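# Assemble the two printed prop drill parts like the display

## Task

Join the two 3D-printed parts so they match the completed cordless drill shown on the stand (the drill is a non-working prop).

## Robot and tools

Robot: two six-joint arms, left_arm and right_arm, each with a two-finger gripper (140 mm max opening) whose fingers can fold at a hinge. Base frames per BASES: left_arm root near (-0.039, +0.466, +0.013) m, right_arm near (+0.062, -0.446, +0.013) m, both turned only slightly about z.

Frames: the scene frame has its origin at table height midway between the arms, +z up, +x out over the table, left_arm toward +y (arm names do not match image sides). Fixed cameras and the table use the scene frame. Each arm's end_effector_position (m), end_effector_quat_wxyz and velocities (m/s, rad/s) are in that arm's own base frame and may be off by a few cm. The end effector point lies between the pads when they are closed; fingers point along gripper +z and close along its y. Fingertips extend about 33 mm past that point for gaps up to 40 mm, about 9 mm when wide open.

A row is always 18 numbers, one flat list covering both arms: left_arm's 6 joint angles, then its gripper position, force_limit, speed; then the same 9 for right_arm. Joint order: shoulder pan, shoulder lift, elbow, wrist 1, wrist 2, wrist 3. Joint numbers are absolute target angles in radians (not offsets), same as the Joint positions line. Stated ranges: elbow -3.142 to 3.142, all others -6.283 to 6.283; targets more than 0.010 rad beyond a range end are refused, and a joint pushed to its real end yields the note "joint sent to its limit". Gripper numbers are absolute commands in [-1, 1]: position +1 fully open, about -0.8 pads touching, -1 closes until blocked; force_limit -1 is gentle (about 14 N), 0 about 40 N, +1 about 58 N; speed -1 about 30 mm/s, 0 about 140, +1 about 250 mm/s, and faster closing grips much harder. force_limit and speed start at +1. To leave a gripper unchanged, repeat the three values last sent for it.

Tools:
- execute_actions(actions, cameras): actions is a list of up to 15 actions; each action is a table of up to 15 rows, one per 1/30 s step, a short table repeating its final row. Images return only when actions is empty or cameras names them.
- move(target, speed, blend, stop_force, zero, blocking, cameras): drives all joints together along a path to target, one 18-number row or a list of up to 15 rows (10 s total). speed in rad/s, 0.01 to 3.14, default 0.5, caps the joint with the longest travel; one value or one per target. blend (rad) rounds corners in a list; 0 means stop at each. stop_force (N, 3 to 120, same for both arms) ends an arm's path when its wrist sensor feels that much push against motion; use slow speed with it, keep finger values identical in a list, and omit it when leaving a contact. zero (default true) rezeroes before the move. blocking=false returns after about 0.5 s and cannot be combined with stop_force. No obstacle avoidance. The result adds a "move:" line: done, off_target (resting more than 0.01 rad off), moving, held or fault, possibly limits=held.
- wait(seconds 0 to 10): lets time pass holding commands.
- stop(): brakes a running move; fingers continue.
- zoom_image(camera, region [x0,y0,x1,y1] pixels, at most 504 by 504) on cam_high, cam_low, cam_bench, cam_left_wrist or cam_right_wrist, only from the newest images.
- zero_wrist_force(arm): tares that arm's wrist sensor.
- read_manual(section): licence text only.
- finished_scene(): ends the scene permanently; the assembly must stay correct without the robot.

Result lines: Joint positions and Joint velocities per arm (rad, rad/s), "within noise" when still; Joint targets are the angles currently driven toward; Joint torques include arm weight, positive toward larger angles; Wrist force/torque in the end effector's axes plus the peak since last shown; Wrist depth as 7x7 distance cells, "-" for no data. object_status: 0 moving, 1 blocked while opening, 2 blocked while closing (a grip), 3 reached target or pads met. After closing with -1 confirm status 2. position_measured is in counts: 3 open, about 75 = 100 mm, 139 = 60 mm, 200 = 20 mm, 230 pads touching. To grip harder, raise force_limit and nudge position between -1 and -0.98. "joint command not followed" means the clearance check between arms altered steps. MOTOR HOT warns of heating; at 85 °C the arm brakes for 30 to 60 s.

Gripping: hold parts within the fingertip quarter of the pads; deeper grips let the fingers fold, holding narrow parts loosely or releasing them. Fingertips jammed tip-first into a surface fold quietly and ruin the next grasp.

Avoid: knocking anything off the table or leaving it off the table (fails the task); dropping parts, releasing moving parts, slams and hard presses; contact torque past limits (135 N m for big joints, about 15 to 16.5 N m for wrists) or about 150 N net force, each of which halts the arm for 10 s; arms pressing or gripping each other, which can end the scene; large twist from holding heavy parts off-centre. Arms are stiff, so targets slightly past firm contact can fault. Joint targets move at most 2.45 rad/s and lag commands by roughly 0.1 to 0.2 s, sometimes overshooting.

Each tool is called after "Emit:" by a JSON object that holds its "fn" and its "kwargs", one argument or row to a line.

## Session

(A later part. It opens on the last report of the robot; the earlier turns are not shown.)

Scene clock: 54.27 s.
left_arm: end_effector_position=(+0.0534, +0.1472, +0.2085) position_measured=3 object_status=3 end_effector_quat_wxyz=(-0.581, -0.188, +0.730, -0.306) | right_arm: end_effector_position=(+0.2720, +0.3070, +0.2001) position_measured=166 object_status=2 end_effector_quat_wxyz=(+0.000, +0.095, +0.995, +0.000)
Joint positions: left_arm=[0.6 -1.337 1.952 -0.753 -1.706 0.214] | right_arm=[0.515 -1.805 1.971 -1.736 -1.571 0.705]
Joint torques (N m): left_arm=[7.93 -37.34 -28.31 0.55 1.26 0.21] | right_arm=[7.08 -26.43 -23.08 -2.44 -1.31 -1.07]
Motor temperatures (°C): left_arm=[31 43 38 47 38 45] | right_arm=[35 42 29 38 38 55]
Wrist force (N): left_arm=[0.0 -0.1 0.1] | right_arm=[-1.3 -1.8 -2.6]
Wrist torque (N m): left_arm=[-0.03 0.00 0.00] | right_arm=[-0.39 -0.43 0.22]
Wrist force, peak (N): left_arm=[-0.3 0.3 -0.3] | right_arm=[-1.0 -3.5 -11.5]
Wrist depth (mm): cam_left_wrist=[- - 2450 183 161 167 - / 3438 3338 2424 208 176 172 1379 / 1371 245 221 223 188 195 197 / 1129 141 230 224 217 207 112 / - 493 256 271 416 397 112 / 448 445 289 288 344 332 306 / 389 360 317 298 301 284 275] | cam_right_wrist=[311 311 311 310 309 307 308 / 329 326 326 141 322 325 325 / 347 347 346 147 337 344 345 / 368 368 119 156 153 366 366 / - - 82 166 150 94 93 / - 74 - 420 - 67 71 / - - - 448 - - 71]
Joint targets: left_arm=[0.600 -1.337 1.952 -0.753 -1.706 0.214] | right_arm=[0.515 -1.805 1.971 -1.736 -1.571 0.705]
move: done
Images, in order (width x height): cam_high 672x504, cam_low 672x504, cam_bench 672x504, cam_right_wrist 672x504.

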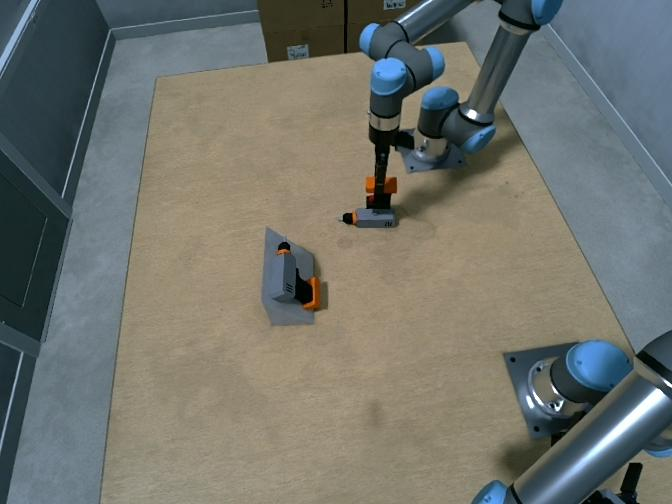

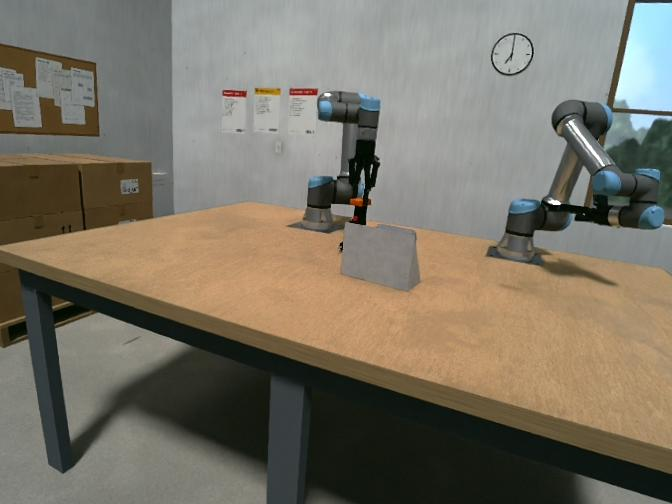

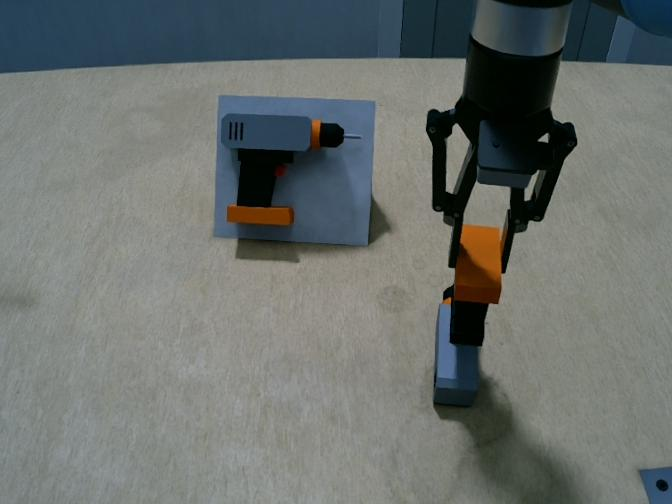

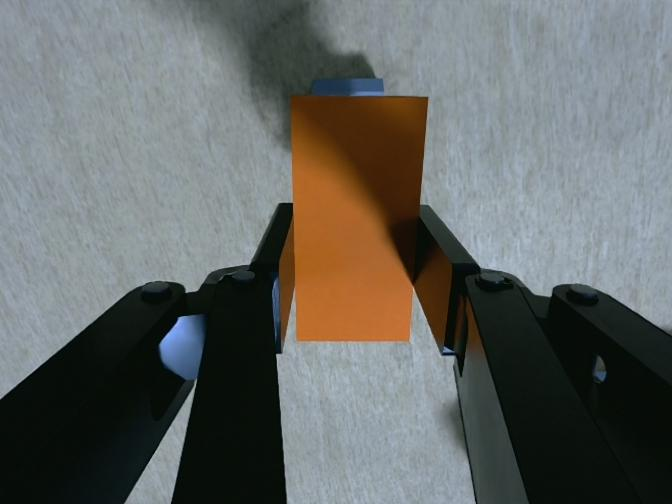

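Emit:
{"fn": "move", "kwargs": {
  "target": [0.6,-1.337,1.952,-0.753,-1.706,0.214,1,1,1,0.5097,-1.7909,2.0122,-1.7921,-1.5708,0.6997,-1,0,-1],
  "speed": 0.2,
  "stop_force": 6,
  "cameras": ["cam_right_wrist","cam_bench","cam_high","cam_low"]
}}

Emit:
{"fn": "zoom_image", "kwargs": {
  "camera": "cam_high",
  "region": [340, 170, 410, 235]
}}

Emit:
{"fn": "zoom_image", "kwargs": {
  "camera": "cam_bench",
  "region": [420, 280, 510, 420]
}}

Emit:
{"fn": "zoom_image", "kwargs": {
  "camera": "cam_right_wrist",
  "region": [270, 50, 450, 150]
}}

Scene clock: 57.57 s.
left_arm: end_effector_position=(+0.0534, +0.1472, +0.2085) position_measured=3 object_status=3 end_effector_quat_wxyz=(-0.581, -0.188, +0.730, -0.306) | right_arm: end_effector_position=(+0.2750, +0.3064, +0.1800) position_measured=166 object_status=2 end_effector_quat_wxyz=(+0.000, +0.095, +0.995, +0.000)
Joint positions: left_arm=[0.6 -1.337 1.952 -0.753 -1.706 0.214] | right_arm=[0.51 -1.791 2.012 -1.792 -1.571 0.7]
Joint torques (N m): left_arm=[6.98 -36.84 -29.19 0.8 1.19 0.46] | right_arm=[6.18 -27.82 -32.57 -1.3 -1.36 0.9]
Motor temperatures (°C): left_arm=[31 43 38 47 38 45] | right_arm=[35 42 29 38 38 55]
Wrist force (N): left_arm=[-0.2 0.2 0.0] | right_arm=[-1.2 -1.5 -2.4]
Wrist torque (N m): left_arm=[0.02 0.04 0.00] | right_arm=[-0.35 -0.46 0.21]
Wrist force, peak (N): left_arm=[0.0 0.5 0.0] | right_arm=[-1.1 -1.7 -3.4]
Wrist depth (mm): cam_left_wrist=[- 2991 - 177 161 171 - / 1888 - 283 199 176 172 1371 / 2775 244 220 223 188 195 1486 / 1124 140 230 225 217 207 117 / - 497 256 271 415 395 112 / 451 442 289 288 341 330 305 / 389 360 319 297 302 283 274] | cam_right_wrist=[293 293 294 291 291 292 292 / 310 309 309 142 305 307 307 / 326 326 326 146 319 325 325 / 346 346 126 156 153 344 345 / - - 82 166 150 94 93 / - 74 - 393 - 67 71 / - - - 422 - - 71]
Joint targets: left_arm=[0.600 -1.337 1.952 -0.753 -1.706 0.214] | right_arm=[0.510 -1.791 2.012 -1.792 -1.571 0.700]
move: done
Images, in order (width x height): cam_high 672x504, cam_low 672x504, cam_bench 672x504, cam_right_wrist 672x504.

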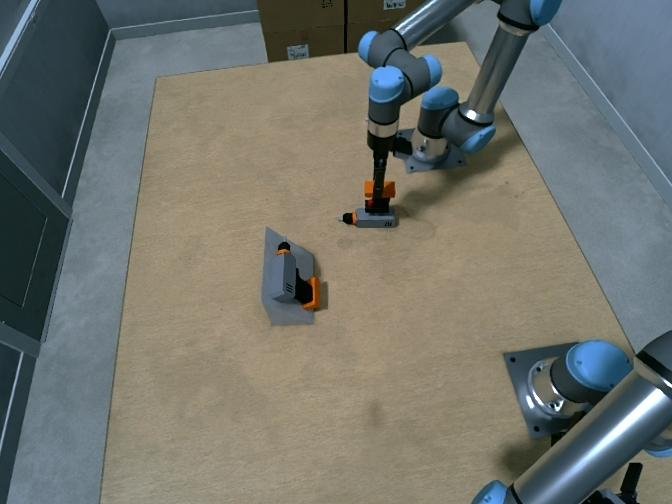

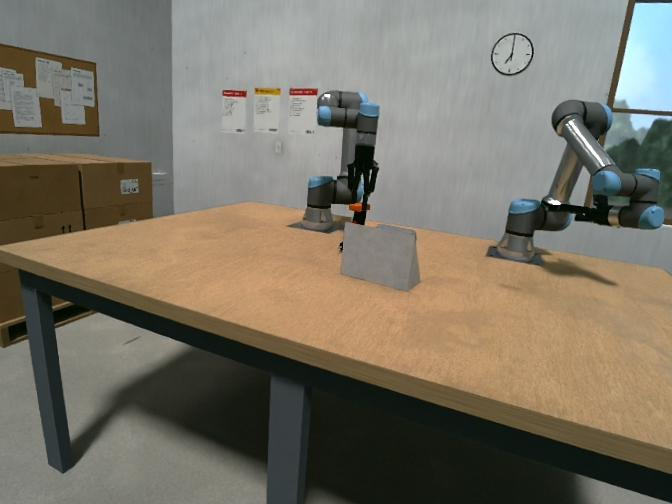

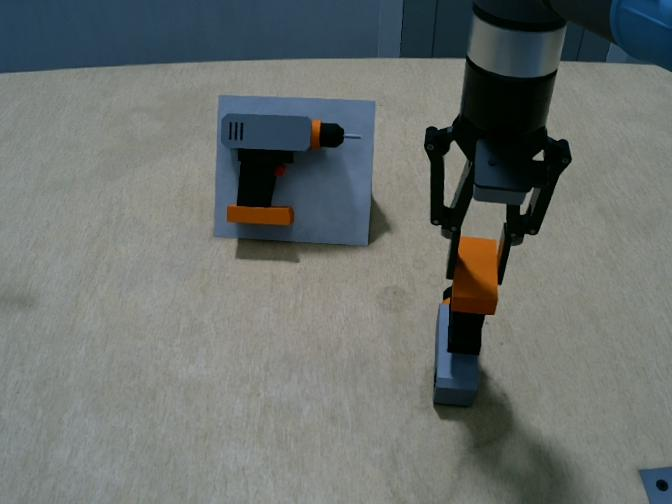

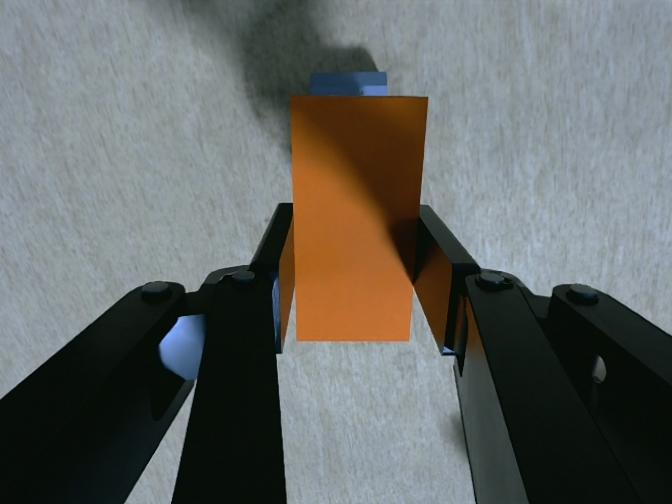

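Scaled by 7.200 from the camera's 672x504 image, which has a finer 960x720 frame.

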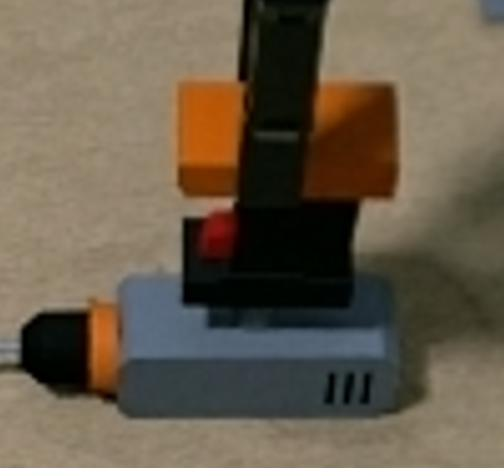

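Scaled by 3.600 from the camera's 672x504 image, which has a finer 960x720 frame.

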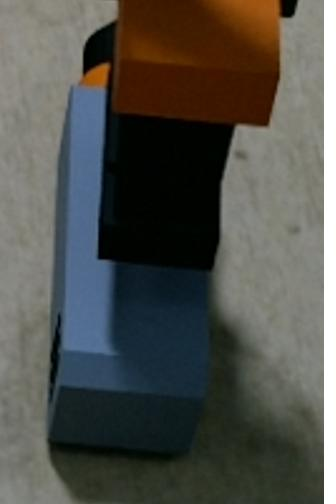

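Scaled by 2.800 from the camera's 672x504 image, which has a finer 960x720 frame.

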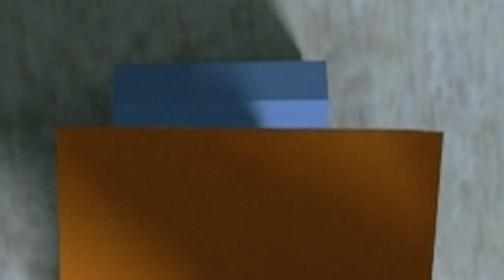

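Emit:
{"fn": "move", "kwargs": {
  "target": [0.6,-1.337,1.952,-0.753,-1.706,0.214,1,1,1,0.5120,-1.7849,2.0075,-1.7934,-1.5708,0.682,-1,0,-1],
  "speed": 0.1
}}

Emit:
{"fn": "move", "kwargs": {
  "target": [0.6,-1.337,1.952,-0.753,-1.706,0.214,1,1,1,0.5120,-1.7759,2.0377,-1.8326,-1.5708,0.682,-1,0,-1],
  "speed": 0.03,
  "stop_force": 6,
  "cameras": ["cam_right_wrist","cam_bench","cam_high"]
}}

Emit:
{"fn": "zoom_image", "kwargs": {
  "camera": "cam_high",
  "region": [340, 170, 410, 235]
}}

Emit:
{"fn": "zoom_image", "kwargs": {
  "camera": "cam_bench",
  "region": [420, 280, 510, 420]
}}

Scene clock: 59.43 s.
left_arm: end_effector_position=(+0.0534, +0.1472, +0.2085) position_measured=3 object_status=3 end_effector_quat_wxyz=(-0.581, -0.188, +0.730, -0.306) | right_arm: end_effector_position=(+0.2764, +0.3083, +0.1801) position_measured=166 object_status=2 end_effector_quat_wxyz=(+0.000, +0.085, +0.996, +0.000)
Joint positions: left_arm=[0.6 -1.337 1.952 -0.753 -1.706 0.214] | right_arm=[0.512 -1.785 2.007 -1.793 -1.571 0.682]
Joint torques (N m): left_arm=[8.79 -35.5 -28.75 0.83 1.37 0.6] | right_arm=[4.57 -12.39 -26.4 -4.79 -1.32 0.74]
Motor temperatures (°C): left_arm=[31 43 38 47 38 45] | right_arm=[35 42 29 38 38 55]
Wrist force (N): left_arm=[0.0 0.3 -0.1] | right_arm=[-1.2 -1.6 -2.7]
Wrist torque (N m): left_arm=[0.05 -0.01 0.00] | right_arm=[-0.36 -0.44 0.21]
Wrist force, peak (N): left_arm=[-0.2 0.5 -0.2] | right_arm=[-1.4 -1.9 -2.6]
Wrist depth (mm): cam_left_wrist=[- 1888 - 177 161 168 - / 3071 - 2327 207 176 172 202 / 1316 248 221 223 188 196 195 / 1140 141 231 224 216 207 111 / - 496 256 272 415 396 112 / 446 439 287 288 342 332 305 / 390 361 318 298 303 284 274] | cam_right_wrist=[293 293 292 292 292 292 292 / 310 309 307 142 305 306 306 / 326 327 326 146 319 324 325 / 348 346 126 156 152 344 344 / - - 82 166 151 94 93 / - 74 - 393 - 67 71 / - - - 424 - - 71]
Joint targets: left_arm=[0.600 -1.337 1.952 -0.753 -1.706 0.214] | right_arm=[0.512 -1.785 2.007 -1.793 -1.571 0.682]
move: done

Scene clock: 61.57 s.
left_arm: end_effector_position=(+0.0534, +0.1472, +0.2085) position_measured=3 object_status=3 end_effector_quat_wxyz=(-0.581, -0.188, +0.730, -0.306) | right_arm: end_effector_position=(+0.2764, +0.3082, +0.1659) position_measured=166 object_status=2 end_effector_quat_wxyz=(+0.000, +0.085, +0.996, +0.000)
Joint positions: left_arm=[0.6 -1.337 1.952 -0.753 -1.706 0.214] | right_arm=[0.512 -1.776 2.038 -1.833 -1.571 0.682]
Joint torques (N m): left_arm=[8.45 -35.47 -28.33 0.92 1.1 0.79] | right_arm=[-7.54 -21.78 -32.09 -0.41 -1.31 0.88]
Motor temperatures (°C): left_arm=[31 43 38 47 38 45] | right_arm=[35 42 29 38 38 55]
Wrist force (N): left_arm=[-0.3 0.0 -0.3] | right_arm=[-1.2 -1.7 -2.4]
Wrist torque (N m): left_arm=[0.00 0.04 0.00] | right_arm=[-0.40 -0.45 0.21]
Wrist force, peak (N): left_arm=[-0.4 0.2 -0.3] | right_arm=[-1.4 -1.6 -2.8]
Wrist depth (mm): cam_left_wrist=[- 2844 - 177 161 171 1273 / - 2809 2399 198 175 172 1379 / 1331 247 220 222 188 195 196 / 1118 140 231 225 216 208 111 / - 500 256 270 415 394 112 / 445 441 290 288 344 331 307 / 387 364 318 299 301 284 274] | cam_right_wrist=[280 280 281 280 279 279 278 / 296 296 296 142 292 295 295 / 312 311 312 147 305 311 309 / 332 330 126 156 152 330 329 / - - 82 166 151 94 93 / - 75 - 377 - 67 71 / - - - 403 - - 71]
Joint targets: left_arm=[0.600 -1.337 1.952 -0.753 -1.706 0.214] | right_arm=[0.512 -1.776 2.038 -1.833 -1.571 0.682]
move: done
Images, in order (width x height): cam_high 672x504, cam_bench 672x504, cam_right_wrist 672x504.

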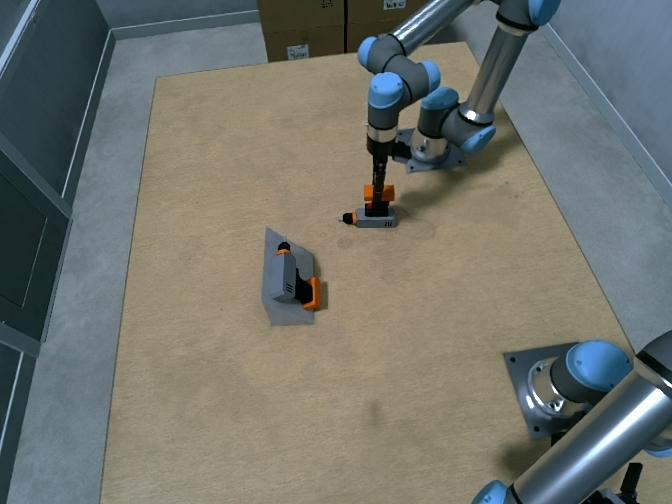

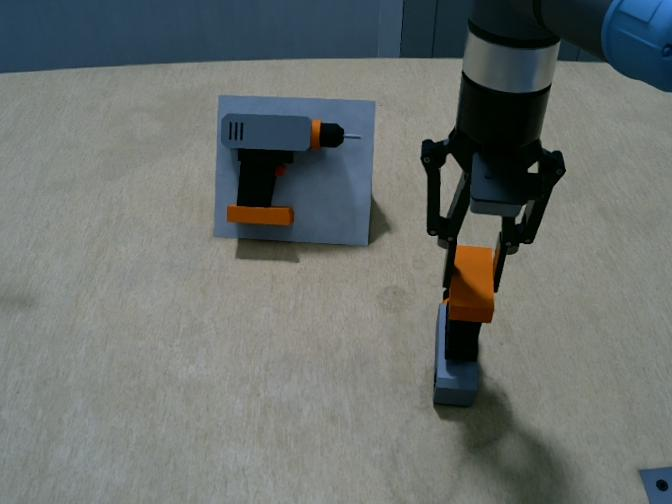

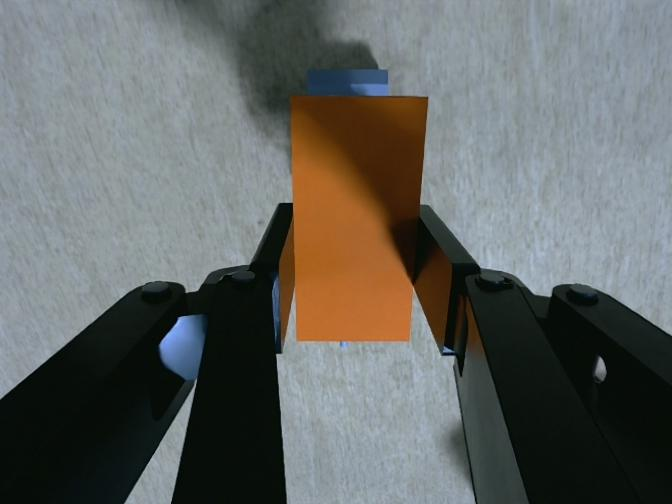

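Scaled by 7.200 from the camera's 672x504 image, which has a finer 960x720 frame.

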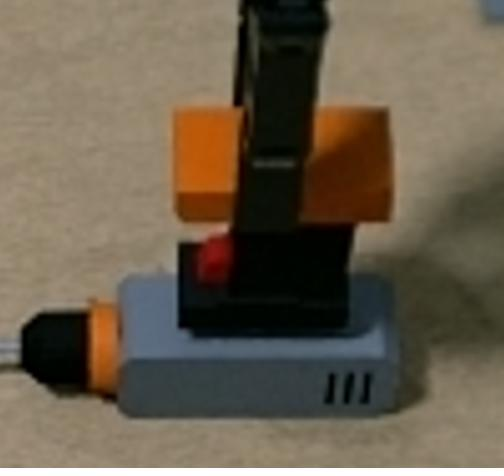

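Scaled by 3.600 from the camera's 672x504 image, which has a finer 960x720 frame.

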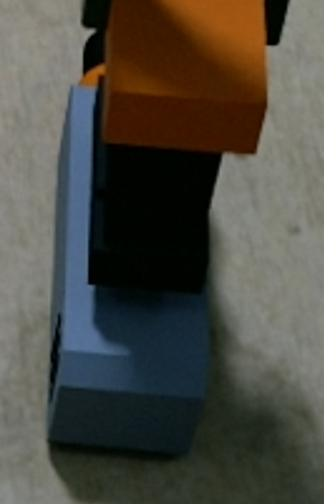

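Emit:
{"fn": "move", "kwargs": {
  "target": [0.6,-1.337,1.952,-0.753,-1.706,0.214,1,1,1,0.5120,-1.7655,2.0668,-1.8721,-1.5708,0.682,-1,0,-1],
  "speed": 0.03,
  "stop_force": 12,
  "cameras": ["cam_right_wrist","cam_bench","cam_high"]
}}

Emit:
{"fn": "zoom_image", "kwargs": {
  "camera": "cam_high",
  "region": [340, 170, 410, 235]
}}

Emit:
{"fn": "zoom_image", "kwargs": {
  "camera": "cam_bench",
  "region": [420, 280, 510, 420]
}}

Scene clock: 64.07 s.
left_arm: end_effector_position=(+0.0534, +0.1472, +0.2085) position_measured=3 object_status=3 end_effector_quat_wxyz=(-0.581, -0.188, +0.730, -0.306) | right_arm: end_effector_position=(+0.2765, +0.3083, +0.1535) position_measured=166 object_status=2 end_effector_quat_wxyz=(+0.000, +0.085, +0.996, +0.000)
Joint positions: left_arm=[0.6 -1.337 1.952 -0.753 -1.706 0.214] | right_arm=[0.512 -1.767 2.063 -1.868 -1.571 0.682]
Joint torques (N m): left_arm=[7.87 -36.19 -28.13 1.11 1.04 1] | right_arm=[-7.05 -21.88 -26.85 -1.14 -1.26 0.79]
Motor temperatures (°C): left_arm=[31 42 38 47 38 44] | right_arm=[35 42 29 38 38 55]
Wrist force (N): left_arm=[-0.1 0.4 -0.2] | right_arm=[2.1 -3.4 -18.8]
Wrist torque (N m): left_arm=[0.07 0.02 0.00] | right_arm=[-0.34 -0.32 0.22]
Wrist force, peak (N): left_arm=[-0.5 0.2 -0.3] | right_arm=[6.8 -6.4 -37.7]
Wrist depth (mm): cam_left_wrist=[- - 2075 183 161 167 1467 / - 2844 271 204 176 172 1413 / 1347 250 220 223 188 195 198 / 1124 140 231 225 216 207 117 / - 493 256 270 414 394 112 / 446 442 288 288 344 333 306 / 392 359 316 298 300 284 274] | cam_right_wrist=[271 269 269 268 268 268 268 / 284 284 284 141 281 282 282 / 301 300 300 147 292 298 298 / 318 317 126 156 152 316 317 / - - 82 166 150 94 93 / - 74 - 359 - 67 71 / - - - 389 - - 71]
Joint targets: left_arm=[0.600 -1.337 1.952 -0.753 -1.706 0.214] | right_arm=[0.512 -1.767 2.063 -1.868 -1.571 0.682]
move: contact (right_arm)
Images, in order (width x height): cam_high 672x504, cam_bench 672x504, cam_right_wrist 672x504.

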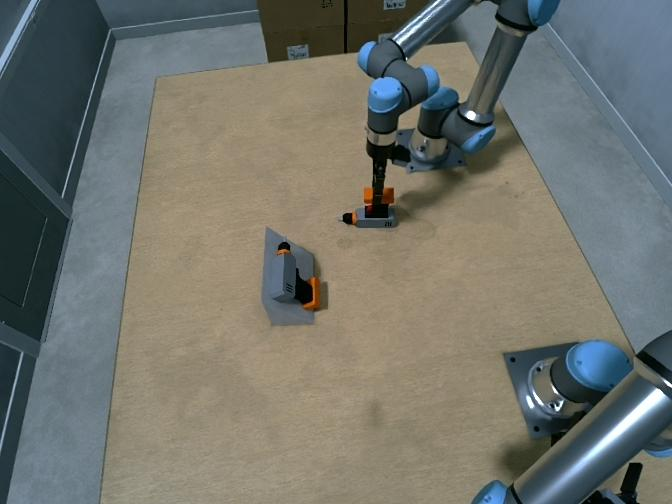

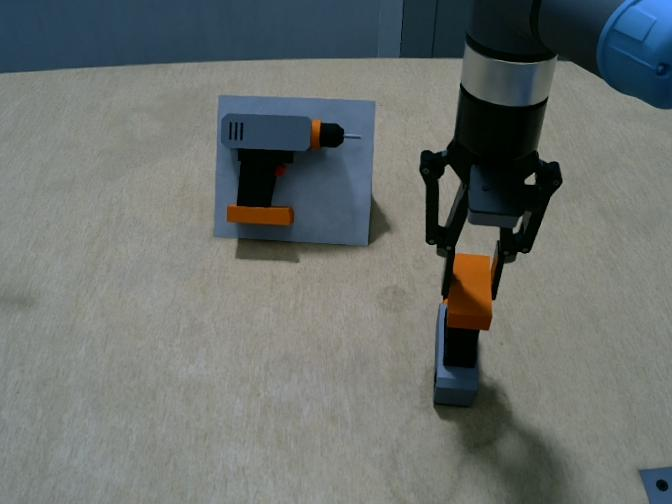

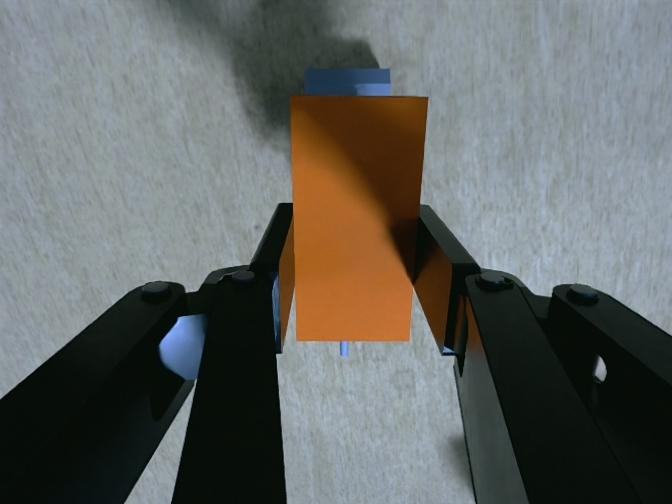

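Scaled by 7.200 from the camera's 672x504 image, which has a finer 960x720 frame.

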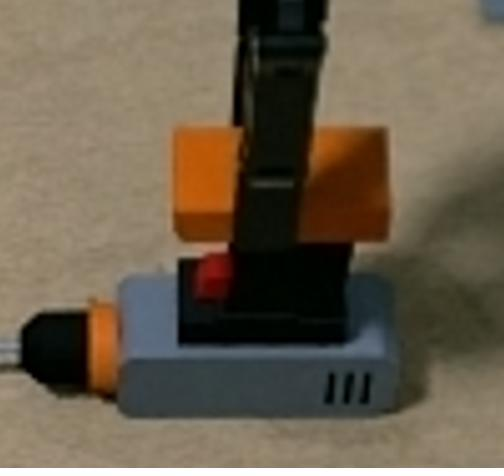

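Scaled by 3.600 from the camera's 672x504 image, which has a finer 960x720 frame.

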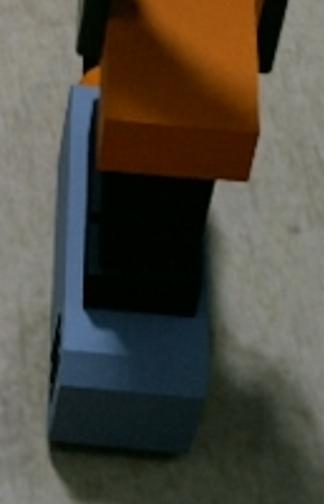

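Emit:
{"fn": "move", "kwargs": {
  "target": [
    [0.6,-1.337,1.952,-0.753,-1.706,0.214,1,1,1,0.5120,-1.767,2.063,-1.868,-1.5708,0.682,0.4,0,-1],
    [0.6,-1.337,1.952,-0.753,-1.706,0.214,1,1,1,0.5120,-1.8077,1.8765,-1.6396,-1.5708,0.682,0.4,0,-1]
  ],
  "speed": 0.4,
  "cameras": ["cam_right_wrist","cam_bench","cam_high"]
}}

Emit:
{"fn": "zoom_image", "kwargs": {
  "camera": "cam_high",
  "region": [340, 170, 410, 235]
}}

Emit:
{"fn": "zoom_image", "kwargs": {
  "camera": "cam_bench",
  "region": [420, 280, 510, 420]
}}

Scene clock: 67.40 s.
left_arm: end_effector_position=(+0.0534, +0.1472, +0.2085) position_measured=3 object_status=3 end_effector_quat_wxyz=(-0.581, -0.188, +0.730, -0.306) | right_arm: end_effector_position=(+0.2758, +0.3079, +0.2375) position_measured=78 object_status=3 end_effector_quat_wxyz=(+0.000, +0.085, +0.996, +0.000)
Joint positions: left_arm=[0.6 -1.337 1.952 -0.753 -1.706 0.214] | right_arm=[0.512 -1.808 1.877 -1.64 -1.571 0.682]
Joint torques (N m): left_arm=[7.83 -36.43 -29.49 1.26 1.07 1.13] | right_arm=[-6.89 -4.11 -29.97 -1.92 -1.22 0.63]
Motor temperatures (°C): left_arm=[31 42 38 47 38 44] | right_arm=[35 42 29 38 38 55]
Wrist force (N): left_arm=[0.0 0.2 -0.2] | right_arm=[-2.0 -1.8 -3.8]
Wrist torque (N m): left_arm=[0.03 -0.01 0.00] | right_arm=[-0.38 -0.26 0.21]
Wrist force, peak (N): left_arm=[-0.3 0.4 -0.3] | right_arm=[2.0 -3.7 -18.8]
Wrist depth (mm): cam_left_wrist=[- 2809 2531 183 161 170 1355 / 3031 - 2617 206 176 172 1324 / 2194 243 220 223 188 195 199 / 1129 141 230 224 217 207 112 / - 496 256 270 418 394 112 / 448 440 288 288 343 330 305 / 394 361 317 298 301 285 274] | cam_right_wrist=[345 345 343 343 344 341 343 / 364 363 363 223 362 361 361 / 385 383 383 230 382 383 382 / 407 125 402 245 407 148 405 / - 103 435 434 434 119 - / - 465 460 465 460 417 62 / - 499 498 496 496 390 -]
Joint targets: left_arm=[0.600 -1.337 1.952 -0.753 -1.706 0.214] | right_arm=[0.512 -1.808 1.877 -1.640 -1.571 0.682]
move: done
Images, in order (width x height): cam_high 672x504, cam_bench 672x504, cam_right_wrist 672x504.

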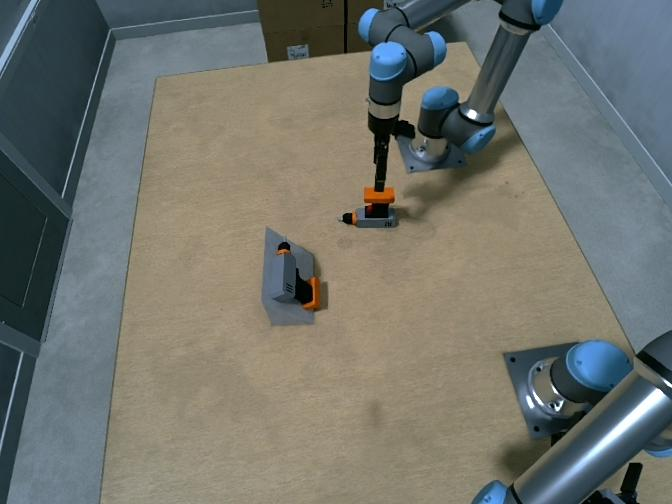

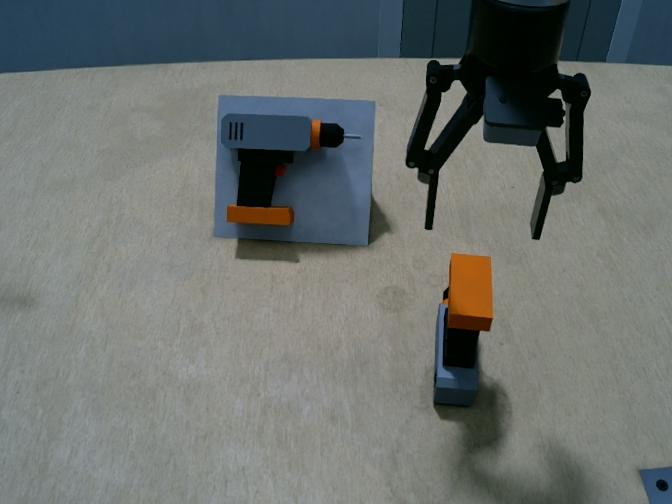

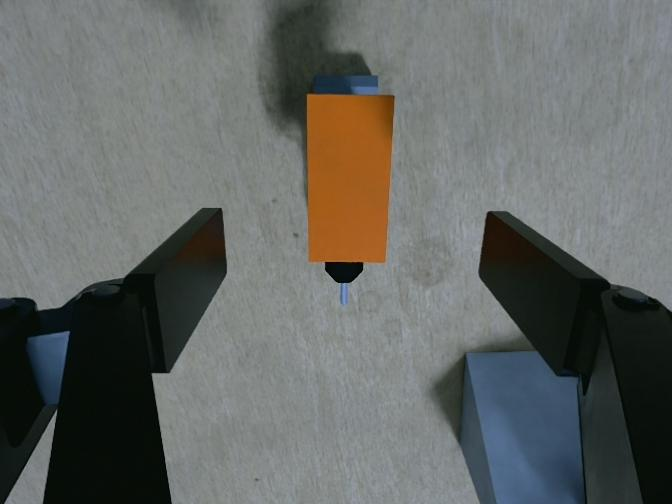

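Scaled by 7.200 from the camera's 672x504 image, which has a finer 960x720 frame.

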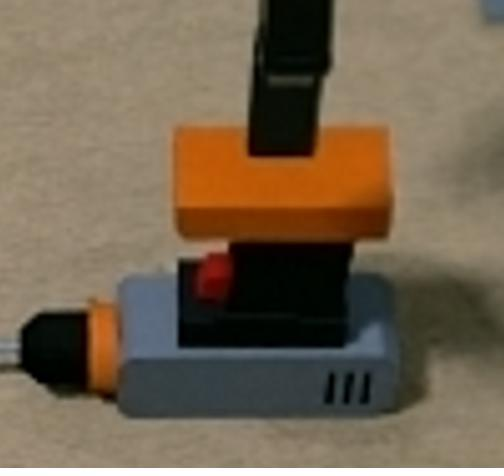

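Scaled by 3.600 from the camera's 672x504 image, which has a finer 960x720 frame.

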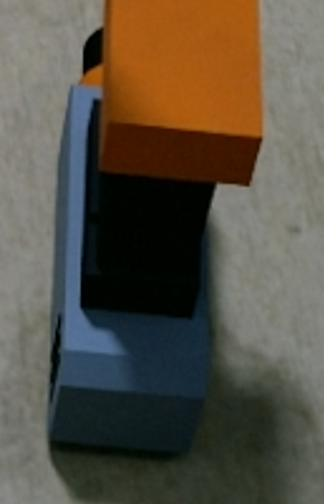

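Emit:
{"fn": "finished_scene", "kwargs": {

}}

The scene is finished: the task was done.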